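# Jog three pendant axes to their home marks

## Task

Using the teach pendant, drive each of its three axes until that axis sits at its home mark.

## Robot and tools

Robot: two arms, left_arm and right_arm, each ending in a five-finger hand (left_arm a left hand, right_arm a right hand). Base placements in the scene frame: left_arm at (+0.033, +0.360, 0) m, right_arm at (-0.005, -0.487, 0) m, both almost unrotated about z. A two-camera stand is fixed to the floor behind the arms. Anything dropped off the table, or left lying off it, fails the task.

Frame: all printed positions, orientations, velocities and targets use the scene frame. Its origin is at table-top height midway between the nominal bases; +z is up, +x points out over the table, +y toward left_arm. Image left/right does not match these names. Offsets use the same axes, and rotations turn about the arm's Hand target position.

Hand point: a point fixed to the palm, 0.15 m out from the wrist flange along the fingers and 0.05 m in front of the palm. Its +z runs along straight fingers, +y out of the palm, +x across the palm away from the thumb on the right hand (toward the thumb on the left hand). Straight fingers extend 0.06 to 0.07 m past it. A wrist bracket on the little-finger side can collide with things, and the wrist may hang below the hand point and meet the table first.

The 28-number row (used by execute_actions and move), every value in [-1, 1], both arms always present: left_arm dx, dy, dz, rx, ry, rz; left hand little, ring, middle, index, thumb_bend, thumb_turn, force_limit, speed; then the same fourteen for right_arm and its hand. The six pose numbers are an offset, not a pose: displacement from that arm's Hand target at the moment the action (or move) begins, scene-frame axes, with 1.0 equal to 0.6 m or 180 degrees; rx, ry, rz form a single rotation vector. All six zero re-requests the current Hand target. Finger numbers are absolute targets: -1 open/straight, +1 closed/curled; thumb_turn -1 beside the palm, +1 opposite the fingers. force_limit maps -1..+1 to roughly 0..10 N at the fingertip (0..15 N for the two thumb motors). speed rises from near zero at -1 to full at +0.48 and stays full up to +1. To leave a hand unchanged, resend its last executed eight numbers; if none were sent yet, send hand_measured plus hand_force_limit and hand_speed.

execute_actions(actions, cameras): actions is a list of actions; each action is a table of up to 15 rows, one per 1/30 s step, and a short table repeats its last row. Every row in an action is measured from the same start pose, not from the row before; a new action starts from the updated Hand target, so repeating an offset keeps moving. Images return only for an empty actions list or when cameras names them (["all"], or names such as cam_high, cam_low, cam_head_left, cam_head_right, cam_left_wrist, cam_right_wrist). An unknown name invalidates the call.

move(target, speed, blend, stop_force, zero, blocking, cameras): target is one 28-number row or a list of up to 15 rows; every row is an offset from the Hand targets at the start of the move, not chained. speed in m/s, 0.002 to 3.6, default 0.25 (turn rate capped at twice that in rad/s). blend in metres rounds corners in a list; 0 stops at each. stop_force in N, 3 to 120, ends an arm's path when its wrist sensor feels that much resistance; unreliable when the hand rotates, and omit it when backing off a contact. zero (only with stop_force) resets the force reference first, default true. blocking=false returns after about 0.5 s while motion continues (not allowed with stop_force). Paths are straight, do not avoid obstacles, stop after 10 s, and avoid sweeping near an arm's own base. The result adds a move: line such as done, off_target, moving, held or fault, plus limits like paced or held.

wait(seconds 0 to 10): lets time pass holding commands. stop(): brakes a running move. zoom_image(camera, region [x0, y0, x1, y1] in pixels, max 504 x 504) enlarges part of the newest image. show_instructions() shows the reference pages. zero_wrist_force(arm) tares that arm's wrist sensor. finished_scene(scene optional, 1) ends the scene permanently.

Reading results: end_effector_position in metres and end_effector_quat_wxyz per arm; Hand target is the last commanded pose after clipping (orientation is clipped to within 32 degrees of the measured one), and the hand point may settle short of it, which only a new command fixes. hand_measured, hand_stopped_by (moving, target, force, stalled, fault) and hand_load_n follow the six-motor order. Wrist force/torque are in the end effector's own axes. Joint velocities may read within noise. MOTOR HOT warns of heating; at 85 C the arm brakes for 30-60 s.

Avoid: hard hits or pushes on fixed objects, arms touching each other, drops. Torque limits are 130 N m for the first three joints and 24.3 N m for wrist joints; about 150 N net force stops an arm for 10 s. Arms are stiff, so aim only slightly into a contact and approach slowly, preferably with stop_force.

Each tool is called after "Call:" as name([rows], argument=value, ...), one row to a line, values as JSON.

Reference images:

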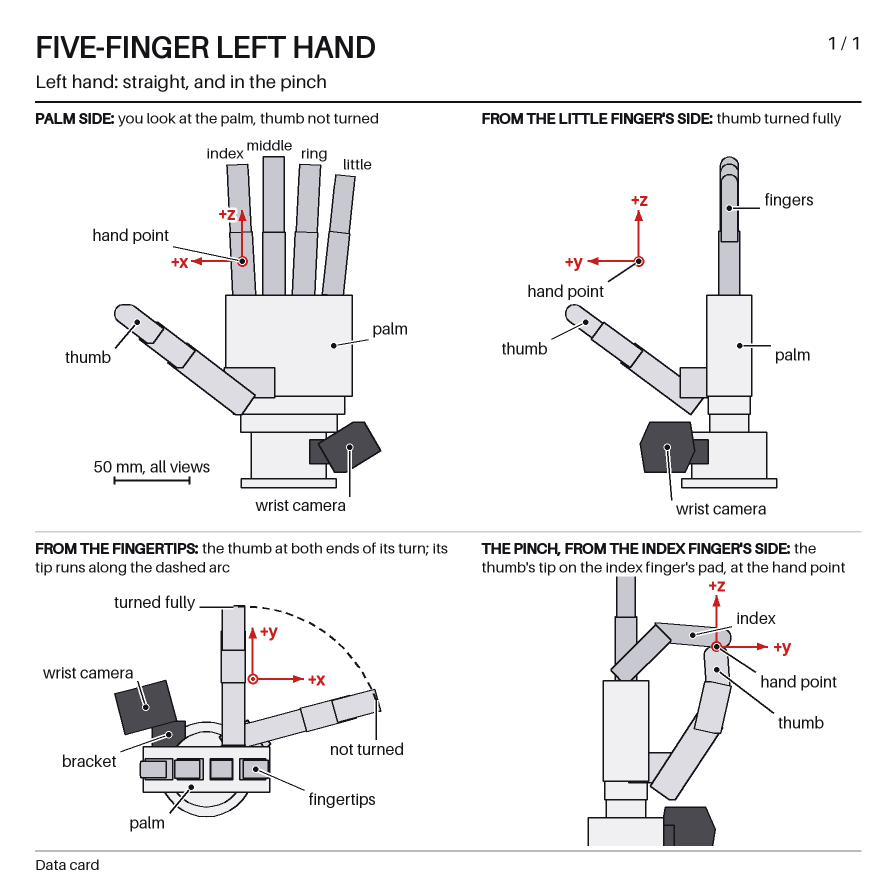

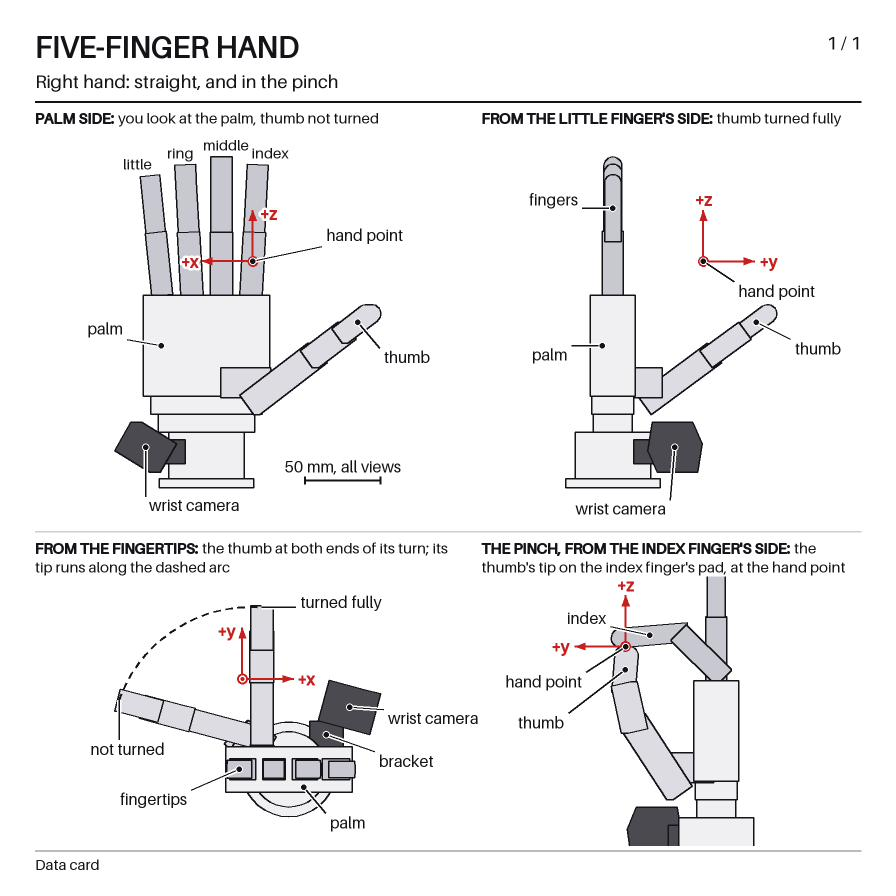

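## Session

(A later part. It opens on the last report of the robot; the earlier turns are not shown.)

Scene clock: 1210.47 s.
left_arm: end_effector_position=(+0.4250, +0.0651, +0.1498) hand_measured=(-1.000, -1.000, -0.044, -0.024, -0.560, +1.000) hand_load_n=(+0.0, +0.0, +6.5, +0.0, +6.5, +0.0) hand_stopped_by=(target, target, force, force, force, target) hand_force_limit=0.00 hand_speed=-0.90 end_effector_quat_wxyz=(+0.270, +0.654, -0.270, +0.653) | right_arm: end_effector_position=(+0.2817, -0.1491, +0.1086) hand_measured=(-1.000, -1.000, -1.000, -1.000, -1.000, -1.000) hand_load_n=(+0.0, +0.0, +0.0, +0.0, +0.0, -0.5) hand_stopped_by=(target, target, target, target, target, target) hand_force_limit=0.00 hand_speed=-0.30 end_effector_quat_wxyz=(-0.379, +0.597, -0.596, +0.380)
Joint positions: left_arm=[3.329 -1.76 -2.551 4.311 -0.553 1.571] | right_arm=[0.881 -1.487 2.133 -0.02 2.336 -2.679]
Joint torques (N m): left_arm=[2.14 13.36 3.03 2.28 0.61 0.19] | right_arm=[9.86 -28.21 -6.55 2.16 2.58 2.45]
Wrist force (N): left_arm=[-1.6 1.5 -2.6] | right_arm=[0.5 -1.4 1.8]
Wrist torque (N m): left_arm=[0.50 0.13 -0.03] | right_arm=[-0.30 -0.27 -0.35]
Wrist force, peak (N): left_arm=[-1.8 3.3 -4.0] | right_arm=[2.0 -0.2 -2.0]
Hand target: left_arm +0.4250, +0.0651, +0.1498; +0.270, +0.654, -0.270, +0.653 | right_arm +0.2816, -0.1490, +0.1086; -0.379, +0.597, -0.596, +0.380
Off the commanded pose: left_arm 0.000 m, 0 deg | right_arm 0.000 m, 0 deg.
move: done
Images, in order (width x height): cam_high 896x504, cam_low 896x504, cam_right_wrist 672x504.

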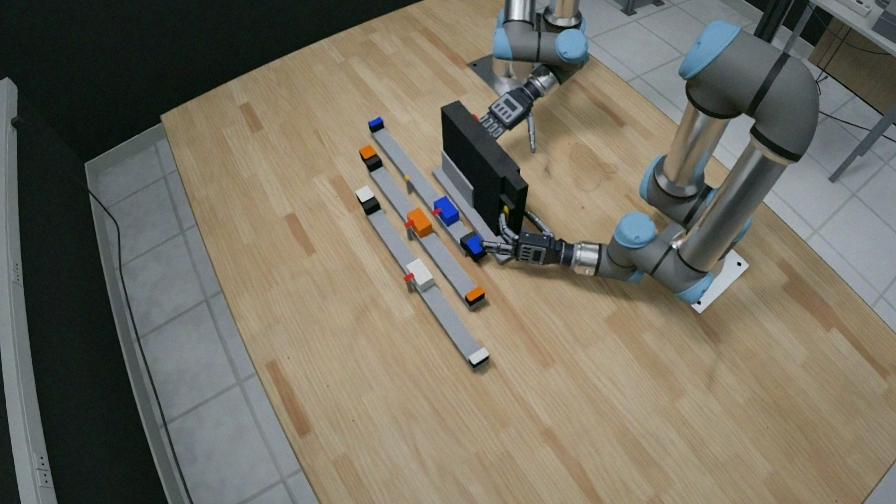

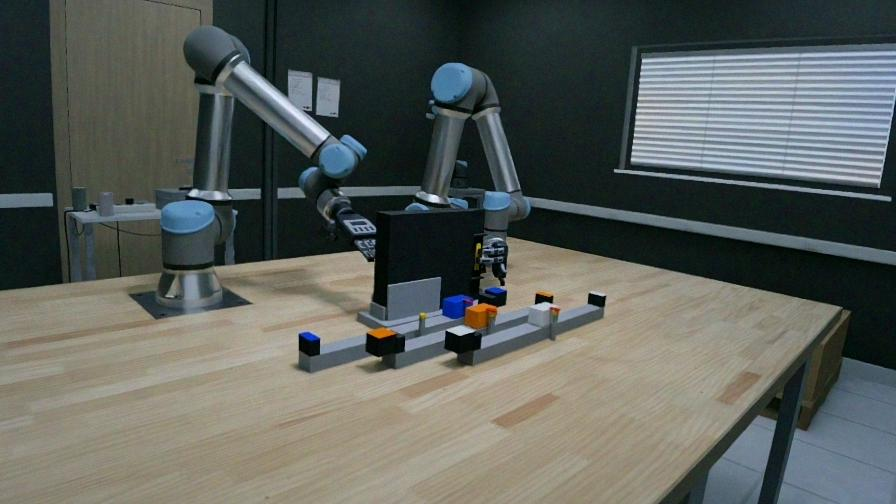

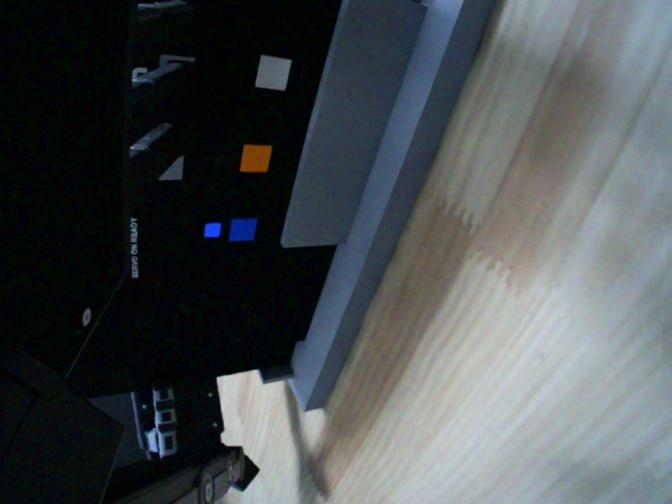

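Call:
move([
  [0, 0, 0, 0, 0, 0, -1, -1, 0.5, 0.5, 0.2, 1, 0.0, -0.9, -0.02, 0, 0, 0, 0, 0, -1, -1, -1, -1, -1, -1, 0, -0.3],
  [0, 0, 0, 0, 0, 0, -1, -1, 0.5, 0.5, 0.2, 1, 0.0, -0.9, -0.02, 0.0758, 0.0008, 0, 0, 0, -1, -1, -1, -1, -1, -1, 0, -0.3],
  [0, 0, 0, 0, 0, 0, -1, -1, 0.5, 0.5, 0.2, 1, 0.0, -0.9, -0.002, 0.0758, 0.0008, 0, 0, 0, -1, -1, -1, -1, -1, -1, 0, -0.3],
], speed=0.08, cameras=["cam_head_left", "cam_right_wrist"])

Call:
zoom_image(camera="cam_right_wrist", region=[90, 0, 330, 230])

Scene clock: 1220.77 s.
left_arm: end_effector_position=(+0.4250, +0.0651, +0.1498) hand_measured=(-1.000, -1.000, -0.044, -0.024, -0.560, +1.000) hand_load_n=(+0.0, +0.0, +6.5, +0.0, +6.5, -0.5) hand_stopped_by=(target, target, force, force, force, target) hand_force_limit=0.00 hand_speed=-0.90 end_effector_quat_wxyz=(+0.270, +0.654, -0.270, +0.653) | right_arm: end_effector_position=(+0.2802, -0.1036, +0.1090) hand_measured=(-1.000, -1.000, -1.000, -1.000, -1.000, -1.000) hand_load_n=(+0.0, +0.0, +0.0, +0.0, +0.0, -0.5) hand_stopped_by=(target, target, target, target, target, target) hand_force_limit=0.00 hand_speed=-0.30 end_effector_quat_wxyz=(-0.379, +0.597, -0.596, +0.380)
Joint positions: left_arm=[3.329 -1.76 -2.551 4.311 -0.553 1.571] | right_arm=[0.973 -1.37 2.004 0.051 2.409 -2.599]
Joint torques (N m): left_arm=[1.88 15.35 3.51 2.12 0.61 0.19] | right_arm=[-7.71 -13.87 -21.72 -1.21 -0.78 -2.28]
Wrist force (N): left_arm=[-1.7 1.6 -2.3] | right_arm=[0.7 -1.0 1.7]
Wrist torque (N m): left_arm=[0.51 0.12 -0.02] | right_arm=[-0.24 -0.30 -0.23]
Wrist force, peak (N): left_arm=[-1.8 1.8 -2.7] | right_arm=[0.7 -1.1 2.3]
Hand target: left_arm +0.4250, +0.0651, +0.1498; +0.270, +0.654, -0.270, +0.653 | right_arm +0.2804, -0.1036, +0.1090; -0.379, +0.597, -0.596, +0.380
Off the commanded pose: left_arm 0.000 m, 0 deg | right_arm 0.000 m, 0 deg.
move: done
Images, in order (width x height): cam_head_left 896x504, cam_right_wrist 672x504.

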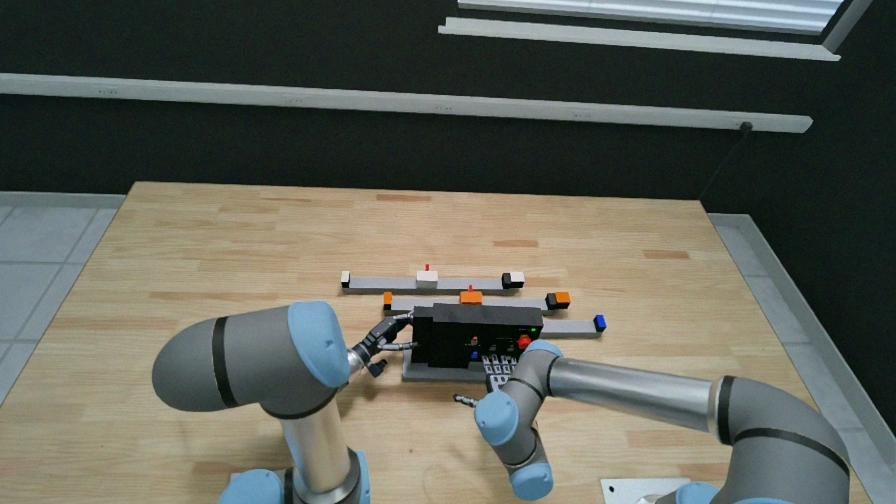

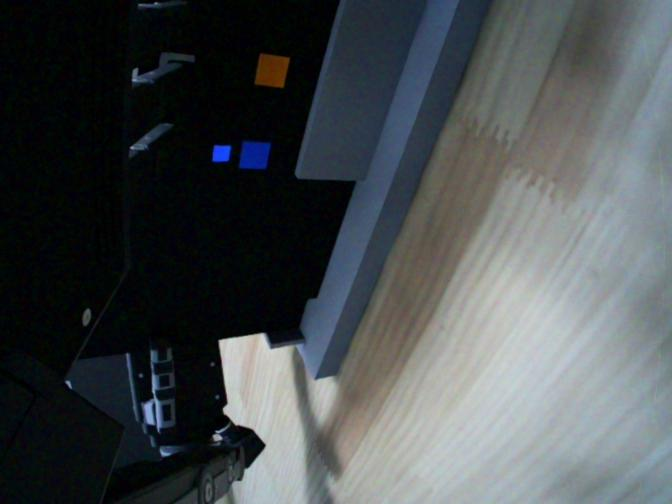

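Scaled by 2.100 from the camera's 672x504 image, which has a finer 960x720 frame.

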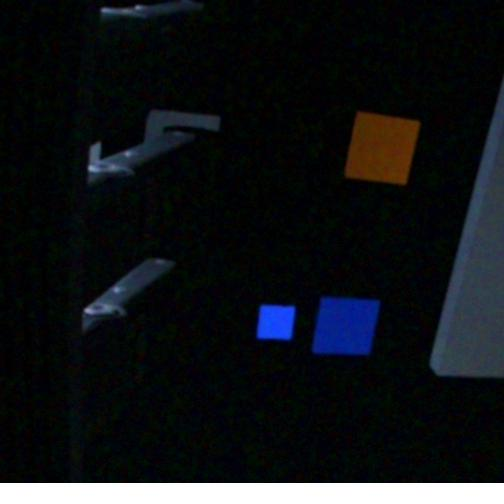

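Call:
move(target=[0, 0, 0, 0, 0, 0, -1, -1, 0.5, 0.5, 0.2, 1, 0.0, -0.9, 0.03, 0, 0, 0, 0, 0, -1, -1, -1, -1, -1, -1, 0, -0.3], speed=0.01, stop_force=6)

Call:
wait(seconds=10)

Call:
move(target=[0, 0, 0, 0, 0, 0, -1, -1, 0.5, 0.5, 0.2, 1, 0.0, -0.9, -0.015, 0, 0, 0, 0, 0, -1, -1, -1, -1, -1, -1, 0, -0.3], speed=0.1, cameras=["cam_high", "cam_low", "cam_right_wrist"])

Call:
zoom_image(camera="cam_high", region=[395, 170, 455, 220])

Scene clock: 1229.40 s.
left_arm: end_effector_position=(+0.4250, +0.0651, +0.1498) hand_measured=(-1.000, -1.000, -0.044, -0.024, -0.560, +1.000) hand_load_n=(+0.0, +0.0, +6.5, +0.0, +8.5, +0.0) hand_stopped_by=(target, target, force, force, force, target) hand_force_limit=0.00 hand_speed=-0.90 end_effector_quat_wxyz=(+0.270, +0.654, -0.270, +0.653) | right_arm: end_effector_position=(+0.2923, -0.1036, +0.1090) hand_measured=(-1.000, -1.000, -1.000, -1.000, -1.000, -1.000) hand_load_n=(+0.0, +0.0, -1.5, -0.5, +0.0, +0.0) hand_stopped_by=(target, target, target, target, target, target) hand_force_limit=0.00 hand_speed=-0.30 end_effector_quat_wxyz=(-0.379, +0.597, -0.596, +0.380)
Joint positions: left_arm=[3.329 -1.76 -2.551 4.311 -0.553 1.571] | right_arm=[0.944 -1.368 1.998 0.035 2.386 -2.625]
Joint torques (N m): left_arm=[2.26 14.6 3.7 2.09 0.78 0.39] | right_arm=[7.32 -29.83 -7.24 1.9 2.36 2.54]
Wrist force (N): left_arm=[-1.2 2.7 -3.7] | right_arm=[1.4 -0.5 -2.5]
Wrist torque (N m): left_arm=[0.51 0.12 -0.05] | right_arm=[-0.03 -0.06 -0.20]
Wrist force, peak (N): left_arm=[-2.1 3.7 -3.5] | right_arm=[2.6 0.2 -12.0]
Hand target: left_arm +0.4250, +0.0651, +0.1498; +0.270, +0.654, -0.270, +0.653 | right_arm +0.2923, -0.1036, +0.1090; -0.379, +0.597, -0.596, +0.380 (not the last commanded pose)
Off the commanded pose: left_arm 0.000 m, 0 deg | right_arm 0.006 m, 0 deg.
move: contact (right_arm)

Scene clock: 1239.40 s.
left_arm: end_effector_position=(+0.4250, +0.0651, +0.1498) hand_measured=(-1.000, -1.000, -0.044, -0.024, -0.560, +1.000) hand_load_n=(+0.0, +0.0, +6.5, +0.0, +8.5, +0.0) hand_stopped_by=(target, target, force, force, force, target) hand_force_limit=0.00 hand_speed=-0.90 end_effector_quat_wxyz=(+0.270, +0.654, -0.270, +0.653) | right_arm: end_effector_position=(+0.2923, -0.1036, +0.1090) hand_measured=(-1.000, -1.000, -1.000, -1.000, -1.000, -1.000) hand_load_n=(+0.0, +0.0, -1.5, +0.0, +0.0, +0.0) hand_stopped_by=(target, target, target, target, target, target) hand_force_limit=0.00 hand_speed=-0.30 end_effector_quat_wxyz=(-0.379, +0.597, -0.596, +0.380)
Joint positions: left_arm=[3.329 -1.76 -2.551 4.311 -0.553 1.571] | right_arm=[0.944 -1.368 1.998 0.035 2.386 -2.625]
Joint torques (N m): left_arm=[3.03 14.48 4.15 1.9 0.86 0.3] | right_arm=[6.64 -31.04 -7.93 1.93 2.41 2.39]
Wrist force (N): left_arm=[-1.9 2.9 -3.6] | right_arm=[1.7 0.8 -2.4]
Wrist torque (N m): left_arm=[0.49 0.12 -0.05] | right_arm=[0.04 -0.08 -0.18]
Wrist force, peak (N): left_arm=[-2.3 3.4 -3.6] | right_arm=[1.9 0.8 -2.6]
Hand target: left_arm +0.4250, +0.0651, +0.1498; +0.270, +0.654, -0.270, +0.653 | right_arm +0.2923, -0.1036, +0.1090; -0.379, +0.597, -0.596, +0.380 (not the last commanded pose)
Off the commanded pose: left_arm 0.000 m, 0 deg | right_arm 0.006 m, 0 deg.
wait: 10.00 s; at rest by 0.17 s

Scene clock: 1240.20 s.
left_arm: end_effector_position=(+0.4250, +0.0651, +0.1498) hand_measured=(-1.000, -1.000, -0.044, -0.024, -0.560, +1.000) hand_load_n=(+0.0, +0.5, +6.5, +0.0, +7.5, -0.5) hand_stopped_by=(target, target, force, force, force, target) hand_force_limit=0.00 hand_speed=-0.90 end_effector_quat_wxyz=(+0.270, +0.654, -0.270, +0.653) | right_arm: end_effector_position=(+0.2834, -0.1036, +0.1090) hand_measured=(-1.000, -1.000, -1.000, -1.000, -1.000, -1.000) hand_load_n=(+0.0, +0.0, +0.0, +0.0, +0.0, -0.5) hand_stopped_by=(target, target, target, target, target, target) hand_force_limit=0.00 hand_speed=-0.30 end_effector_quat_wxyz=(-0.379, +0.597, -0.596, +0.380)
Joint positions: left_arm=[3.329 -1.76 -2.551 4.311 -0.553 1.571] | right_arm=[0.965 -1.37 2.002 0.047 2.403 -2.606]
Joint torques (N m): left_arm=[1.61 15.63 4.36 2.33 0.75 0.15] | right_arm=[9.48 -32.96 -6.36 2.4 2.6 2.46]
Wrist force (N): left_arm=[-1.2 1.6 -2.8] | right_arm=[0.6 -1.0 1.6]
Wrist torque (N m): left_arm=[0.47 0.12 -0.02] | right_arm=[-0.22 -0.30 -0.33]
Wrist force, peak (N): left_arm=[-1.9 3.1 -3.6] | right_arm=[1.5 -0.4 -2.6]
Hand target: left_arm +0.4250, +0.0651, +0.1498; +0.270, +0.654, -0.270, +0.653 | right_arm +0.2833, -0.1036, +0.1090; -0.379, +0.597, -0.596, +0.380
Off the commanded pose: left_arm 0.000 m, 0 deg | right_arm 0.000 m, 0 deg.
move: done
Images, in order (width x height): cam_high 896x504, cam_low 896x504, cam_right_wrist 672x504.

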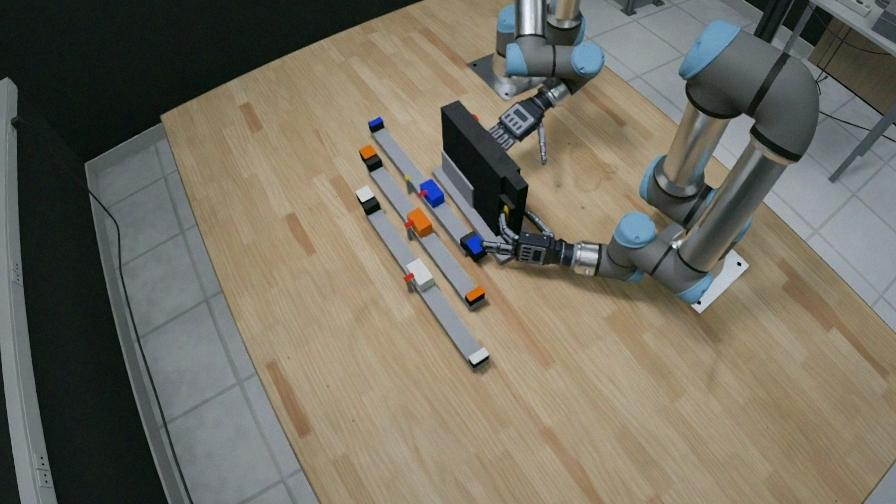

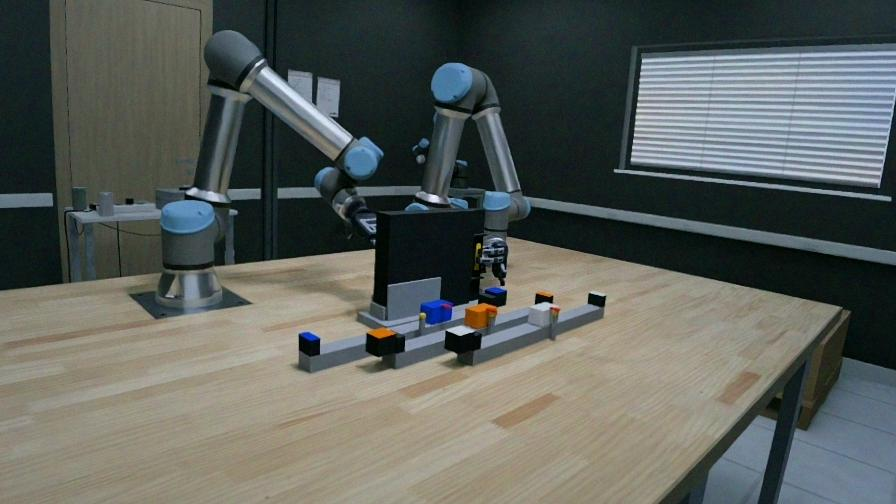

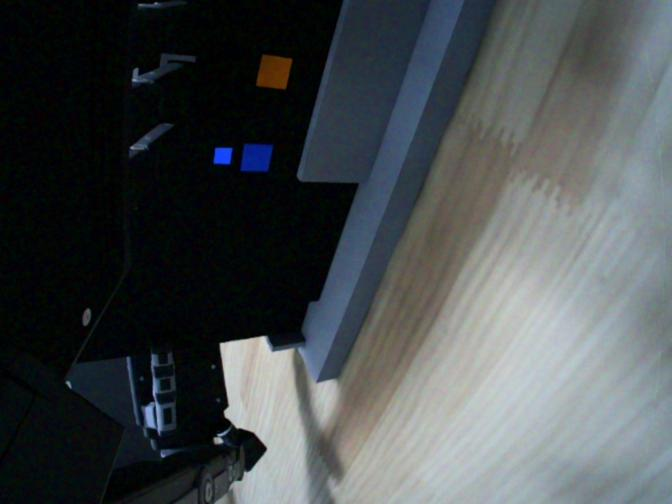

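Scaled by 8.400 from the camera's 896x504 image, which has a finer 1280x720 frame.

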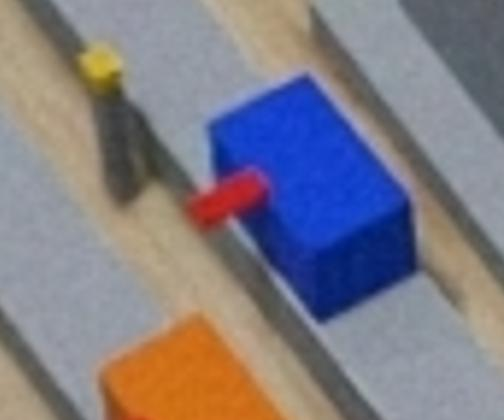

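Call:
move(target=[0, 0, 0, 0, 0, 0, -1, -1, 0.5, 0.5, 0.2, 1, 0.0, -0.9, 0.027, 0, 0, 0, 0, 0, -1, -1, -1, -1, -1, -1, 0, -0.3], speed=0.01, stop_force=6)

Call:
wait(seconds=8)

Call:
move(target=[0, 0, 0, 0, 0, 0, -1, -1, 0.5, 0.5, 0.2, 1, 0.0, -0.9, -0.015, 0, 0, 0, 0, 0, -1, -1, -1, -1, -1, -1, 0, -0.3], speed=0.1, cameras=["cam_high", "cam_low", "cam_head_left", "cam_head_right"])

Call:
zoom_image(camera="cam_high", region=[395, 160, 435, 200])

Call:
zoom_image(camera="cam_low", region=[395, 295, 445, 345])

Call:
zoom_image(camera="cam_high", region=[390, 160, 450, 300])

Scene clock: 1257.10 s.
left_arm: end_effector_position=(+0.4250, +0.0651, +0.1498) hand_measured=(-1.000, -1.000, -0.044, -0.024, -0.560, +1.000) hand_load_n=(+0.0, +0.0, +6.5, +0.0, +8.5, +0.0) hand_stopped_by=(target, target, force, force, force, target) hand_force_limit=0.00 hand_speed=-0.90 end_effector_quat_wxyz=(+0.270, +0.654, -0.270, +0.653) | right_arm: end_effector_position=(+0.2924, -0.1036, +0.1090) hand_measured=(-1.000, -1.000, -1.000, -1.000, -1.000, -1.000) hand_load_n=(-0.5, +0.0, -0.5, +0.0, +0.0, +0.0) hand_stopped_by=(target, target, target, target, target, target) hand_force_limit=0.00 hand_speed=-0.30 end_effector_quat_wxyz=(-0.379, +0.597, -0.596, +0.380)
Joint positions: left_arm=[3.329 -1.76 -2.551 4.311 -0.553 1.571] | right_arm=[0.944 -1.368 1.998 0.035 2.386 -2.625]
Joint torques (N m): left_arm=[0.64 14.96 3.9 1.9 0.53 -0.14] | right_arm=[7.28 -29.26 -8.16 1.6 2.26 2.49]
Wrist force (N): left_arm=[-1.2 2.7 -3.5] | right_arm=[1.7 -0.8 -4.0]
Wrist torque (N m): left_arm=[0.48 0.11 -0.04] | right_arm=[0.08 0.01 -0.19]
Wrist force, peak (N): left_arm=[-2.3 3.5 -3.6] | right_arm=[2.5 0.7 -13.2]
Hand target: left_arm +0.4250, +0.0651, +0.1498; +0.270, +0.654, -0.270, +0.653 | right_arm +0.2924, -0.1036, +0.1090; -0.379, +0.597, -0.596, +0.380 (not the last commanded pose)
Off the commanded pose: left_arm 0.000 m, 0 deg | right_arm 0.007 m, 0 deg.
move: contact (right_arm)

Scene clock: 1265.10 s.
left_arm: end_effector_position=(+0.4250, +0.0651, +0.1498) hand_measured=(-1.000, -1.000, -0.044, -0.024, -0.560, +1.000) hand_load_n=(+0.0, +0.0, +6.5, +0.0, +8.5, +0.0) hand_stopped_by=(target, target, force, force, force, target) hand_force_limit=0.00 hand_speed=-0.90 end_effector_quat_wxyz=(+0.270, +0.654, -0.270, +0.653) | right_arm: end_effector_position=(+0.2924, -0.1036, +0.1090) hand_measured=(-1.000, -1.000, -1.000, -1.000, -1.000, -1.000) hand_load_n=(+0.0, +0.0, -1.0, +0.0, +0.0, +0.0) hand_stopped_by=(target, target, target, target, target, target) hand_force_limit=0.00 hand_speed=-0.30 end_effector_quat_wxyz=(-0.379, +0.597, -0.596, +0.380)
Joint positions: left_arm=[3.329 -1.76 -2.551 4.311 -0.553 1.571] | right_arm=[0.944 -1.368 1.998 0.035 2.386 -2.625]
Joint torques (N m): left_arm=[1.17 14.99 4.5 2.32 0.55 -0.06] | right_arm=[6.47 -31.01 -8.11 1.65 2.08 2.51]
Wrist force (N): left_arm=[-1.6 2.7 -3.6] | right_arm=[2.0 -0.7 -3.8]
Wrist torque (N m): left_arm=[0.49 0.15 -0.06] | right_arm=[0.08 -0.04 -0.17]
Wrist force, peak (N): left_arm=[-2.1 3.2 -3.9] | right_arm=[1.9 -0.3 -4.2]
Hand target: left_arm +0.4250, +0.0651, +0.1498; +0.270, +0.654, -0.270, +0.653 | right_arm +0.2924, -0.1036, +0.1090; -0.379, +0.597, -0.596, +0.380 (not the last commanded pose)
Off the commanded pose: left_arm 0.000 m, 0 deg | right_arm 0.007 m, 0 deg.
wait: 8.00 s; at rest by 0.17 s

Scene clock: 1265.90 s.
left_arm: end_effector_position=(+0.4250, +0.0651, +0.1498) hand_measured=(-1.000, -1.000, -0.044, -0.024, -0.560, +1.000) hand_load_n=(+0.0, +0.0, +6.5, +0.0, +6.5, -0.5) hand_stopped_by=(target, target, force, force, force, target) hand_force_limit=0.00 hand_speed=-0.90 end_effector_quat_wxyz=(+0.270, +0.654, -0.270, +0.653) | right_arm: end_effector_position=(+0.2835, -0.1036, +0.1090) hand_measured=(-1.000, -1.000, -1.000, -1.000, -1.000, -1.000) hand_load_n=(+0.0, +0.0, +0.0, +0.0, +0.0, -0.5) hand_stopped_by=(target, target, target, target, target, target) hand_force_limit=0.00 hand_speed=-0.30 end_effector_quat_wxyz=(-0.379, +0.597, -0.596, +0.380)
Joint positions: left_arm=[3.329 -1.76 -2.551 4.311 -0.553 1.571] | right_arm=[0.965 -1.37 2.002 0.047 2.403 -2.606]
Joint torques (N m): left_arm=[2.22 15.64 5.22 2.2 0.56 -0.23] | right_arm=[8.7 -33.54 -6.58 2.54 2.79 2.52]
Wrist force (N): left_arm=[-1.4 1.5 -2.6] | right_arm=[0.5 -0.9 1.8]
Wrist torque (N m): left_arm=[0.48 0.11 -0.02] | right_arm=[-0.23 -0.29 -0.33]
Wrist force, peak (N): left_arm=[-2.2 3.1 -3.7] | right_arm=[1.8 -0.3 -3.9]
Hand target: left_arm +0.4250, +0.0651, +0.1498; +0.270, +0.654, -0.270, +0.653 | right_arm +0.2834, -0.1036, +0.1090; -0.379, +0.597, -0.596, +0.380
Off the commanded pose: left_arm 0.000 m, 0 deg | right_arm 0.000 m, 0 deg.
move: done
Images, in order (width x height): cam_head_left 896x504, cam_head_right 896x504, cam_high 896x504, cam_low 896x504.

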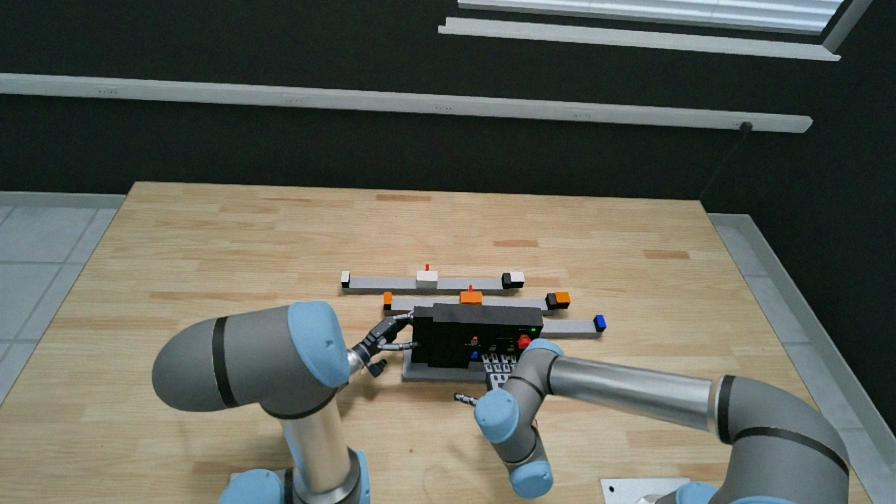

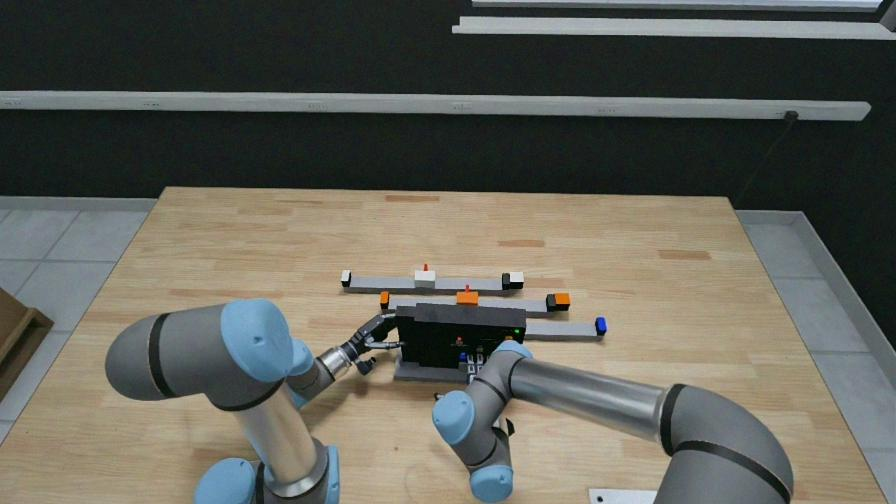

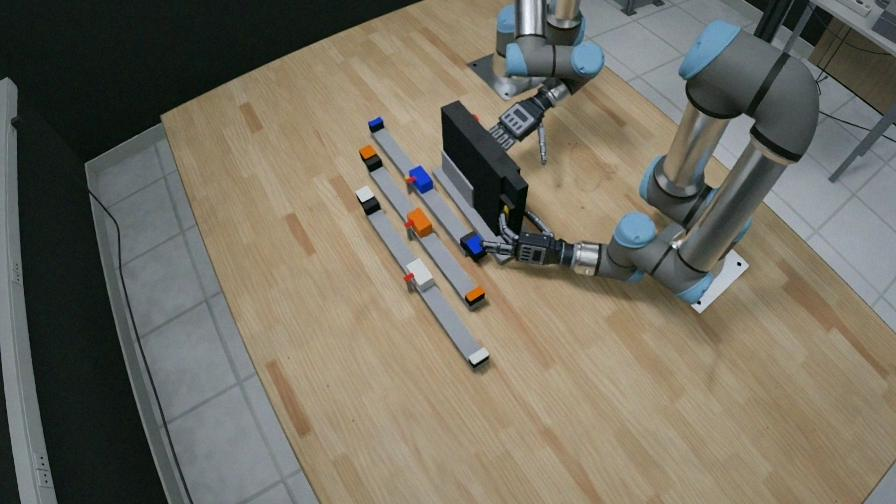

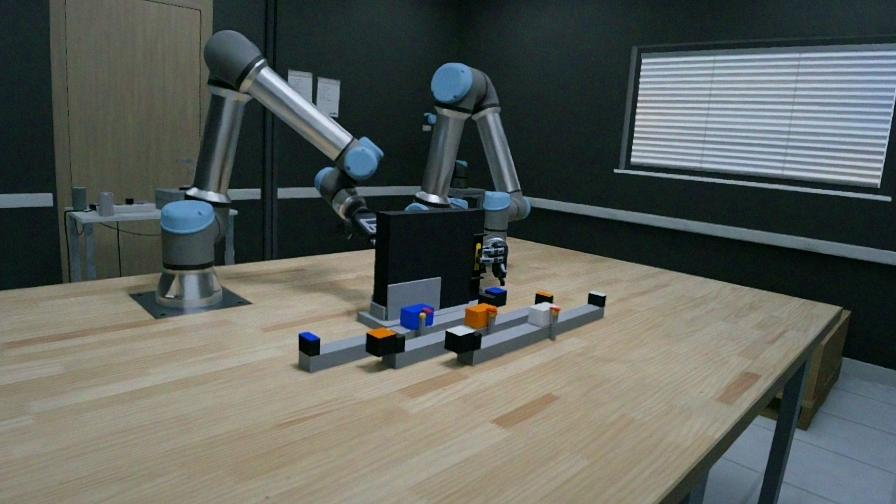

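Scaled by 12.600 from the camera's 896x504 image, which has a finer 1280x720 frame.

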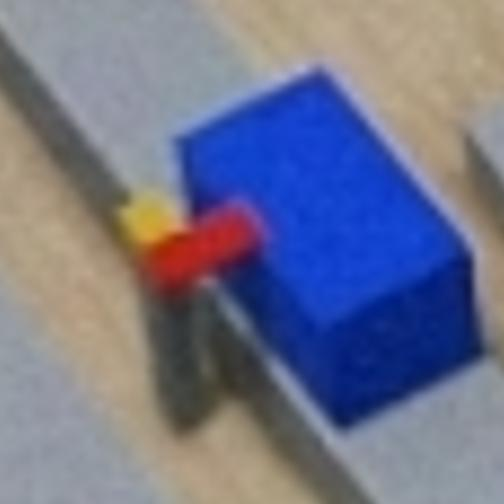

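Scaled by 10.080 from the camera's 896x504 image, which has a finer 1280x720 frame.

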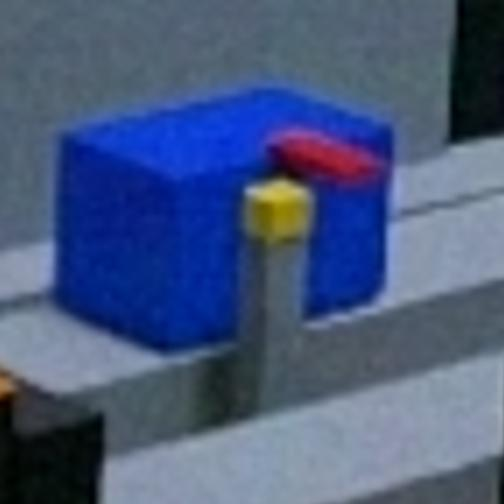

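Scaled by 3.600 from the camera's 896x504 image, which has a finer 1280x720 frame.

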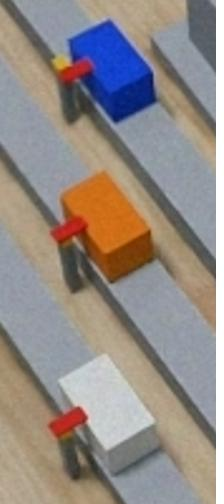

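Call:
move(target=[0, 0, 0, 0, 0, 0, -1, -1, 0.5, 0.5, 0.2, 1, 0.0, -0.9, 0.027, 0, 0, 0, 0, 0, -1, -1, -1, -1, -1, -1, 0, -0.3], speed=0.01, stop_force=6)

Call:
wait(seconds=0.7)

Call:
move(target=[0, 0, 0, 0, 0, 0, -1, -1, 0.5, 0.5, 0.2, 1, 0.0, -0.9, -0.015, 0, 0, 0, 0, 0, -1, -1, -1, -1, -1, -1, 0, -0.3], speed=0.1, cameras=["cam_high", "cam_low", "cam_head_left", "cam_head_right"])

Call:
zoom_image(camera="cam_high", region=[395, 160, 435, 200])

Call:
zoom_image(camera="cam_low", region=[395, 295, 445, 345])

Call:
zoom_image(camera="cam_high", region=[390, 160, 450, 300])

Scene clock: 1291.30 s.
left_arm: end_effector_position=(+0.4250, +0.0651, +0.1498) hand_measured=(-1.000, -1.000, -0.044, -0.024, -0.560, +1.000) hand_load_n=(+0.0, +0.0, +6.0, +0.0, +8.5, +0.0) hand_stopped_by=(target, target, force, force, force, target) hand_force_limit=0.00 hand_speed=-0.90 end_effector_quat_wxyz=(+0.270, +0.654, -0.270, +0.653) | right_arm: end_effector_position=(+0.2923, -0.1036, +0.1090) hand_measured=(-1.000, -1.000, -1.000, -1.000, -1.000, -1.000) hand_load_n=(+0.0, +0.0, -1.0, +0.0, +0.0, -0.5) hand_stopped_by=(target, target, target, target, target, target) hand_force_limit=0.00 hand_speed=-0.30 end_effector_quat_wxyz=(-0.379, +0.597, -0.596, +0.380)
Joint positions: left_arm=[3.329 -1.76 -2.551 4.311 -0.553 1.571] | right_arm=[0.944 -1.368 1.998 0.036 2.386 -2.625]
Joint torques (N m): left_arm=[0.68 15.56 3.92 2.03 0.63 -0.3] | right_arm=[7.53 -30.23 -7.86 1.82 2.34 2.46]
Wrist force (N): left_arm=[-1.8 2.9 -3.5] | right_arm=[1.5 0.3 -2.2]
Wrist torque (N m): left_arm=[0.50 0.12 -0.05] | right_arm=[-0.01 -0.09 -0.20]
Wrist force, peak (N): left_arm=[-2.2 3.8 -3.5] | right_arm=[2.0 0.1 -11.7]
Hand target: left_arm +0.4250, +0.0651, +0.1498; +0.270, +0.654, -0.270, +0.653 | right_arm +0.2923, -0.1036, +0.1090; -0.379, +0.597, -0.596, +0.380 (not the last commanded pose)
Off the commanded pose: left_arm 0.000 m, 0 deg | right_arm 0.007 m, 0 deg.
move: contact (right_arm)

Scene clock: 1292.00 s.
left_arm: end_effector_position=(+0.4250, +0.0651, +0.1498) hand_measured=(-1.000, -1.000, -0.044, -0.024, -0.560, +1.000) hand_load_n=(+0.0, +0.0, +6.5, +0.0, +8.5, +0.0) hand_stopped_by=(target, target, force, force, force, target) hand_force_limit=0.00 hand_speed=-0.90 end_effector_quat_wxyz=(+0.270, +0.654, -0.270, +0.653) | right_arm: end_effector_position=(+0.2923, -0.1036, +0.1090) hand_measured=(-1.000, -1.000, -1.000, -1.000, -1.000, -1.000) hand_load_n=(+0.0, +0.0, -1.5, +0.0, +0.0, +0.0) hand_stopped_by=(target, target, target, target, target, target) hand_force_limit=0.00 hand_speed=-0.30 end_effector_quat_wxyz=(-0.379, +0.597, -0.596, +0.380)
Joint positions: left_arm=[3.329 -1.76 -2.551 4.311 -0.553 1.571] | right_arm=[0.944 -1.368 1.998 0.036 2.386 -2.625]
Joint torques (N m): left_arm=[1.27 15.18 5.74 2.1 0.3 0.03] | right_arm=[7.52 -31.76 -7.32 1.81 2.4 2.46]
Wrist force (N): left_arm=[-2.0 3.3 -3.8] | right_arm=[1.6 0.6 -2.2]
Wrist torque (N m): left_arm=[0.55 0.11 -0.05] | right_arm=[-0.01 -0.09 -0.19]
Wrist force, peak (N): left_arm=[-2.3 3.3 -3.7] | right_arm=[1.5 -0.5 -2.4]
Hand target: left_arm +0.4250, +0.0651, +0.1498; +0.270, +0.654, -0.270, +0.653 | right_arm +0.2923, -0.1036, +0.1090; -0.379, +0.597, -0.596, +0.380 (not the last commanded pose)
Off the commanded pose: left_arm 0.000 m, 0 deg | right_arm 0.007 m, 0 deg.
wait: 0.70 s; at rest by 0.17 s

Scene clock: 1292.80 s.
left_arm: end_effector_position=(+0.4250, +0.0651, +0.1498) hand_measured=(-1.000, -1.000, -0.044, -0.024, -0.560, +1.000) hand_load_n=(+0.0, +0.0, +6.5, +0.0, +7.0, -0.5) hand_stopped_by=(target, target, force, force, force, target) hand_force_limit=0.00 hand_speed=-0.90 end_effector_quat_wxyz=(+0.270, +0.654, -0.270, +0.653) | right_arm: end_effector_position=(+0.2834, -0.1036, +0.1090) hand_measured=(-1.000, -1.000, -1.000, -1.000, -1.000, -1.000) hand_load_n=(-0.5, +0.0, -0.5, +0.0, -0.5, +0.5) hand_stopped_by=(target, target, target, target, target, target) hand_force_limit=0.00 hand_speed=-0.30 end_effector_quat_wxyz=(-0.379, +0.597, -0.596, +0.380)
Joint positions: left_arm=[3.329 -1.76 -2.551 4.311 -0.553 1.571] | right_arm=[0.965 -1.37 2.002 0.047 2.403 -2.606]
Joint torques (N m): left_arm=[0.05 17.96 2.41 1.9 0.74 0.13] | right_arm=[9.56 -33.35 -6.27 2.26 2.43 2.63]
Wrist force (N): left_arm=[-1.1 1.7 -2.8] | right_arm=[0.7 -1.0 1.7]
Wrist torque (N m): left_arm=[0.48 0.11 -0.02] | right_arm=[-0.22 -0.30 -0.32]
Wrist force, peak (N): left_arm=[-2.0 3.0 -3.6] | right_arm=[1.5 -0.4 -2.2]
Hand target: left_arm +0.4250, +0.0651, +0.1498; +0.270, +0.654, -0.270, +0.653 | right_arm +0.2833, -0.1036, +0.1090; -0.379, +0.597, -0.596, +0.380
Off the commanded pose: left_arm 0.000 m, 0 deg | right_arm 0.000 m, 0 deg.
move: done
Images, in order (width x height): cam_head_left 896x504, cam_head_right 896x504, cam_high 896x504, cam_low 896x504.

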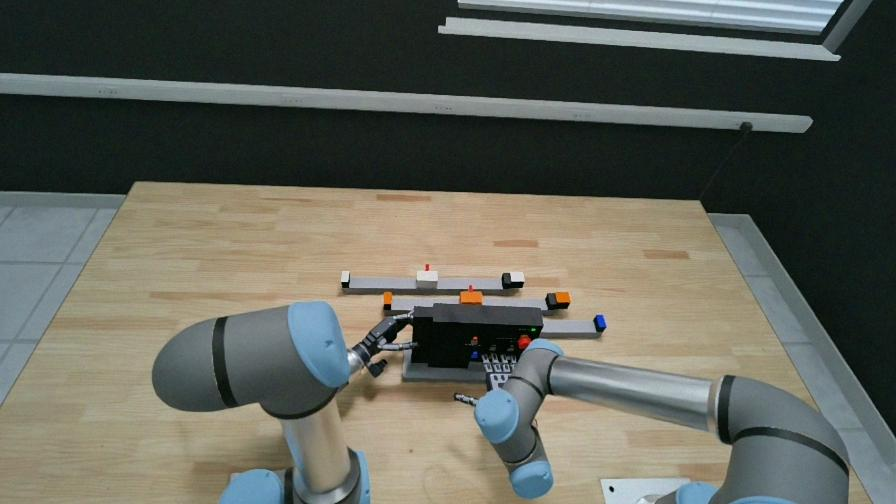

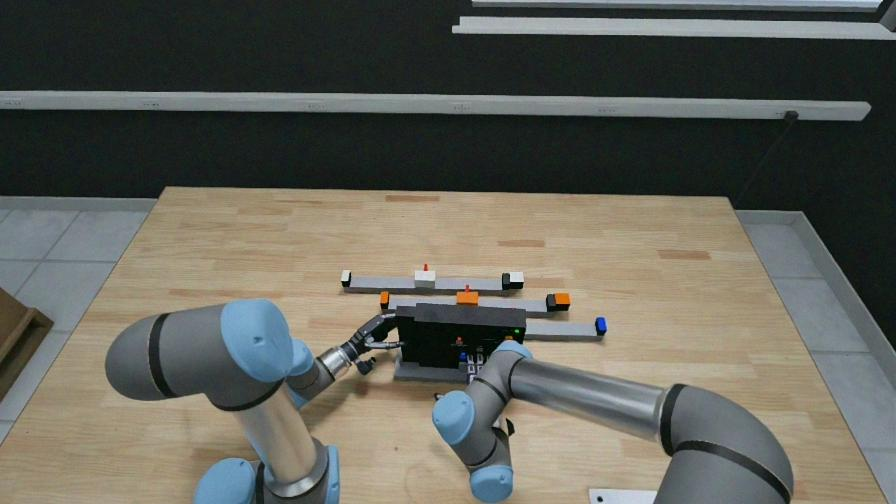

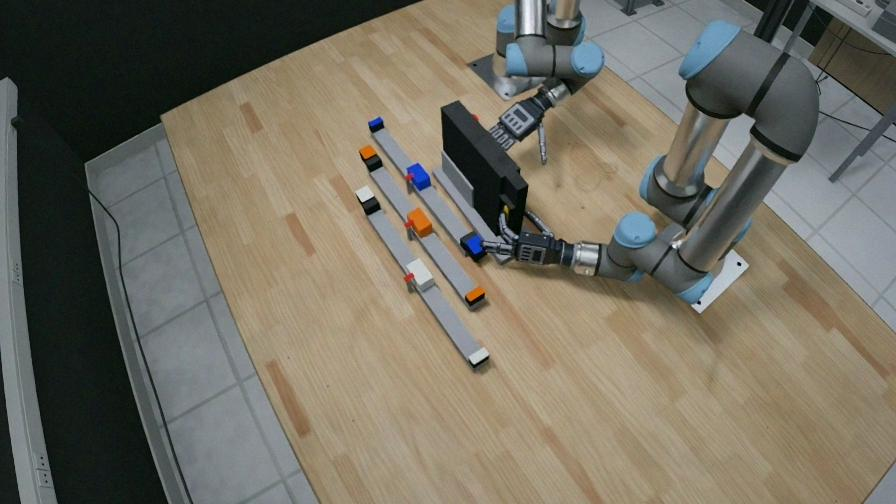

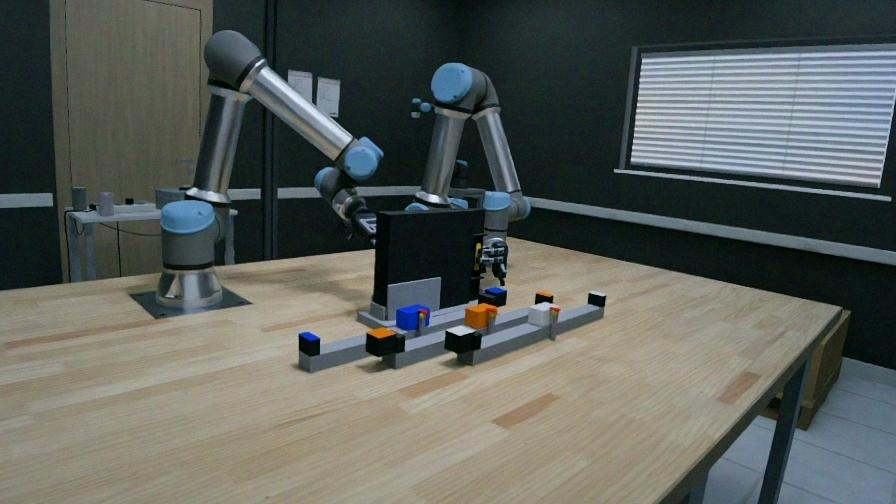

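Scaled by 12.600 from the camera's 896x504 image, which has a finer 1280x720 frame.

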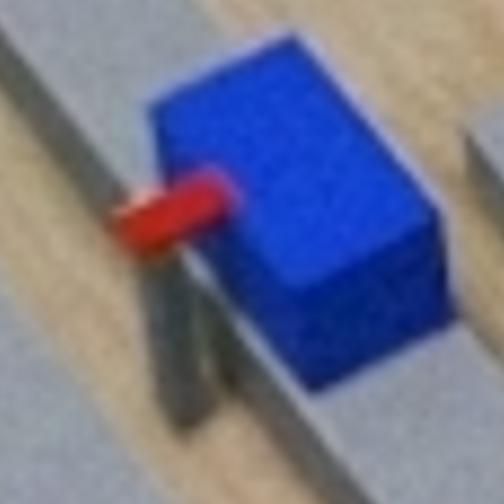

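Scaled by 10.080 from the camera's 896x504 image, which has a finer 1280x720 frame.

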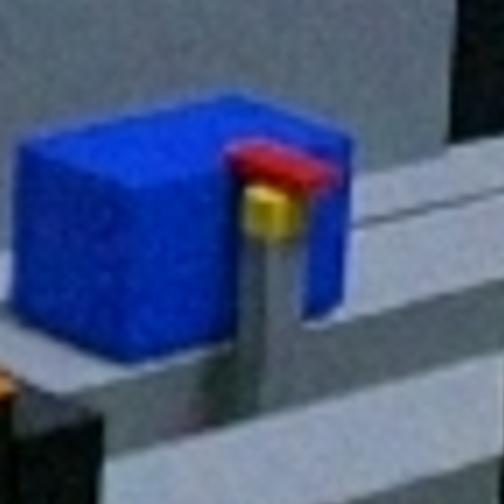

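Scaled by 3.600 from the camera's 896x504 image, which has a finer 1280x720 frame.

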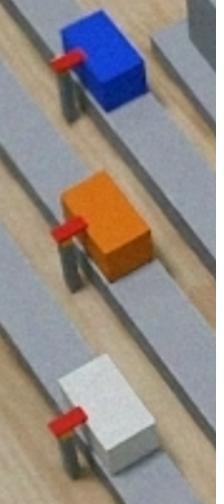

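Call:
move([
  [0, 0, 0, 0, 0, 0, -1, -1, 0.5, 0.5, 0.2, 1, 0.0, -0.9, 0.015, 0, 0, 0, 0, 0, -1, -1, -1, -1, -1, -1, 0, -0.3],
  [0, 0, 0, 0, 0, 0, -1, -1, 0.5, 0.5, 0.2, 1, 0.0, -0.9, 0, 0, 0, 0, 0, 0, -1, -1, -1, -1, -1, -1, 0, -0.3],
], speed=[0.03, 0.1], blend=[0.001, 0], cameras=["cam_high", "cam_low"])

Call:
zoom_image(camera="cam_high", region=[395, 160, 435, 200])

Call:
zoom_image(camera="cam_low", region=[395, 295, 445, 345])

Scene clock: 1357.00 s.
left_arm: end_effector_position=(+0.4250, +0.0651, +0.1498) hand_measured=(-1.000, -1.000, -0.044, -0.024, -0.560, +1.000) hand_load_n=(+0.0, +0.0, +6.5, +0.0, +7.0, -0.5) hand_stopped_by=(target, target, force, force, force, target) hand_force_limit=0.00 hand_speed=-0.90 end_effector_quat_wxyz=(+0.270, +0.654, -0.270, +0.653) | right_arm: end_effector_position=(+0.2834, -0.1036, +0.1090) hand_measured=(-1.000, -1.000, -1.000, -1.000, -1.000, -1.000) hand_load_n=(+0.0, +0.0, +0.0, +0.0, +0.0, +0.0) hand_stopped_by=(target, target, target, target, target, target) hand_force_limit=0.00 hand_speed=-0.30 end_effector_quat_wxyz=(-0.379, +0.597, -0.596, +0.380) end_effector_velocity=(-0.002, +0.000, +0.000) end_effector_angular_velocity=(+0.000, +0.000, +0.001)
Joint positions: left_arm=[3.329 -1.76 -2.551 4.311 -0.553 1.571] | right_arm=[0.965 -1.37 2.002 0.047 2.403 -2.606]
Joint velocities: left_arm=[within noise] | right_arm=[0.005 0 0.001 0.002 0.003 0.003]
Joint torques (N m): left_arm=[0.29 16.72 3.96 1.91 0.72 -0.09] | right_arm=[6.76 -33.23 -6.87 2.32 2.5 2.6]
Wrist force (N): left_arm=[-1.4 1.9 -2.9] | right_arm=[0.6 -0.8 1.9]
Wrist torque (N m): left_arm=[0.52 0.12 -0.03] | right_arm=[-0.21 -0.30 -0.32]
Wrist force, peak (N): left_arm=[-2.0 2.2 -3.0] | right_arm=[0.5 -1.2 2.2]
Hand target: left_arm +0.4250, +0.0651, +0.1498; +0.270, +0.654, -0.270, +0.653 | right_arm +0.2833, -0.1036, +0.1090; -0.379, +0.597, -0.596, +0.380
Off the commanded pose: left_arm 0.000 m, 0 deg | right_arm 0.000 m, 0 deg.
move: done
Images, in order (width x height): cam_high 896x504, cam_low 896x504.

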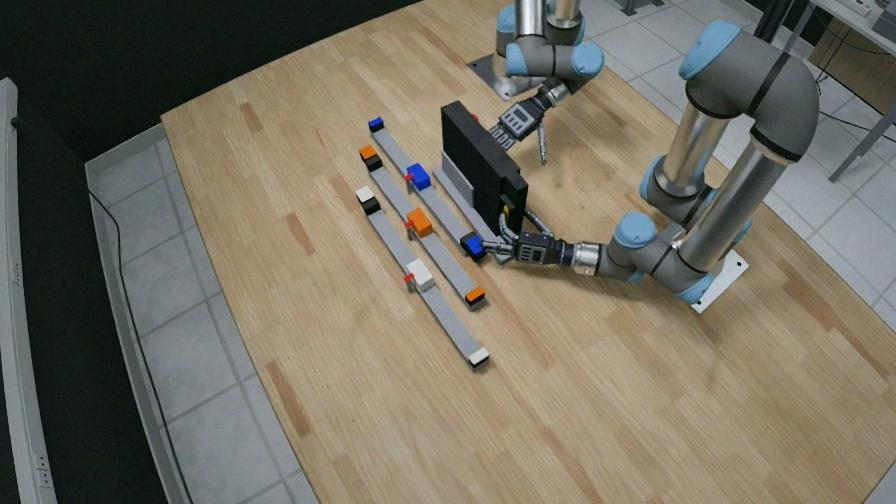

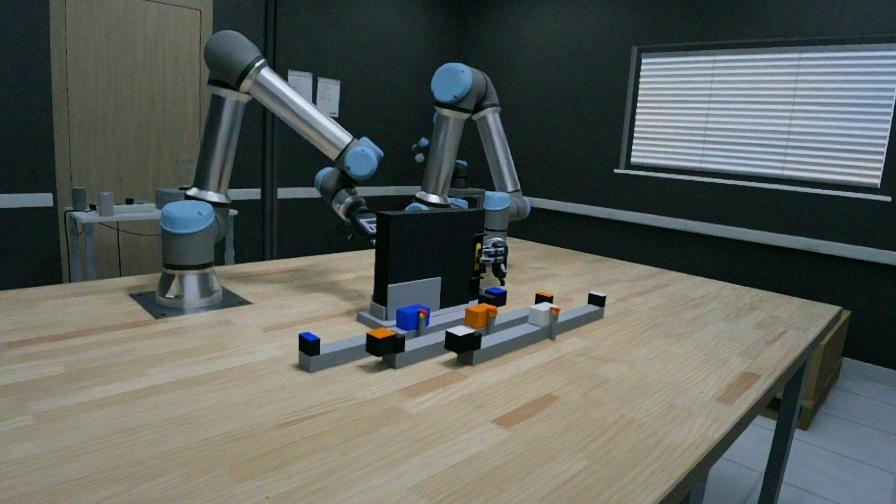

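Scaled by 12.600 from the camera's 896x504 image, which has a finer 1280x720 frame.

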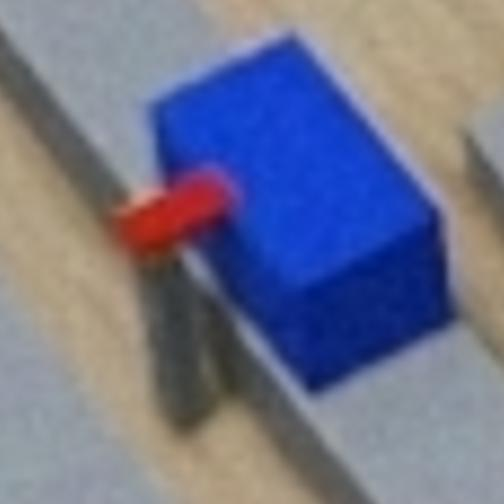

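Scaled by 10.080 from the camera's 896x504 image, which has a finer 1280x720 frame.

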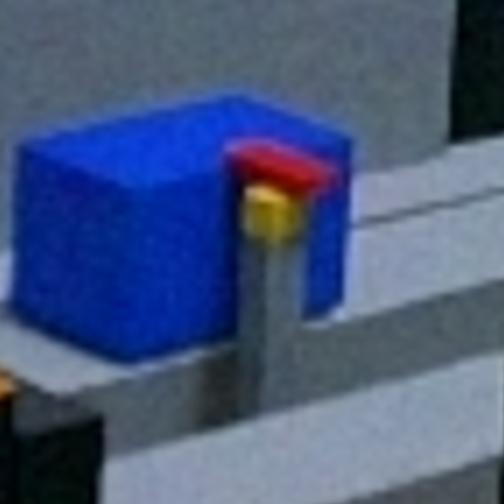

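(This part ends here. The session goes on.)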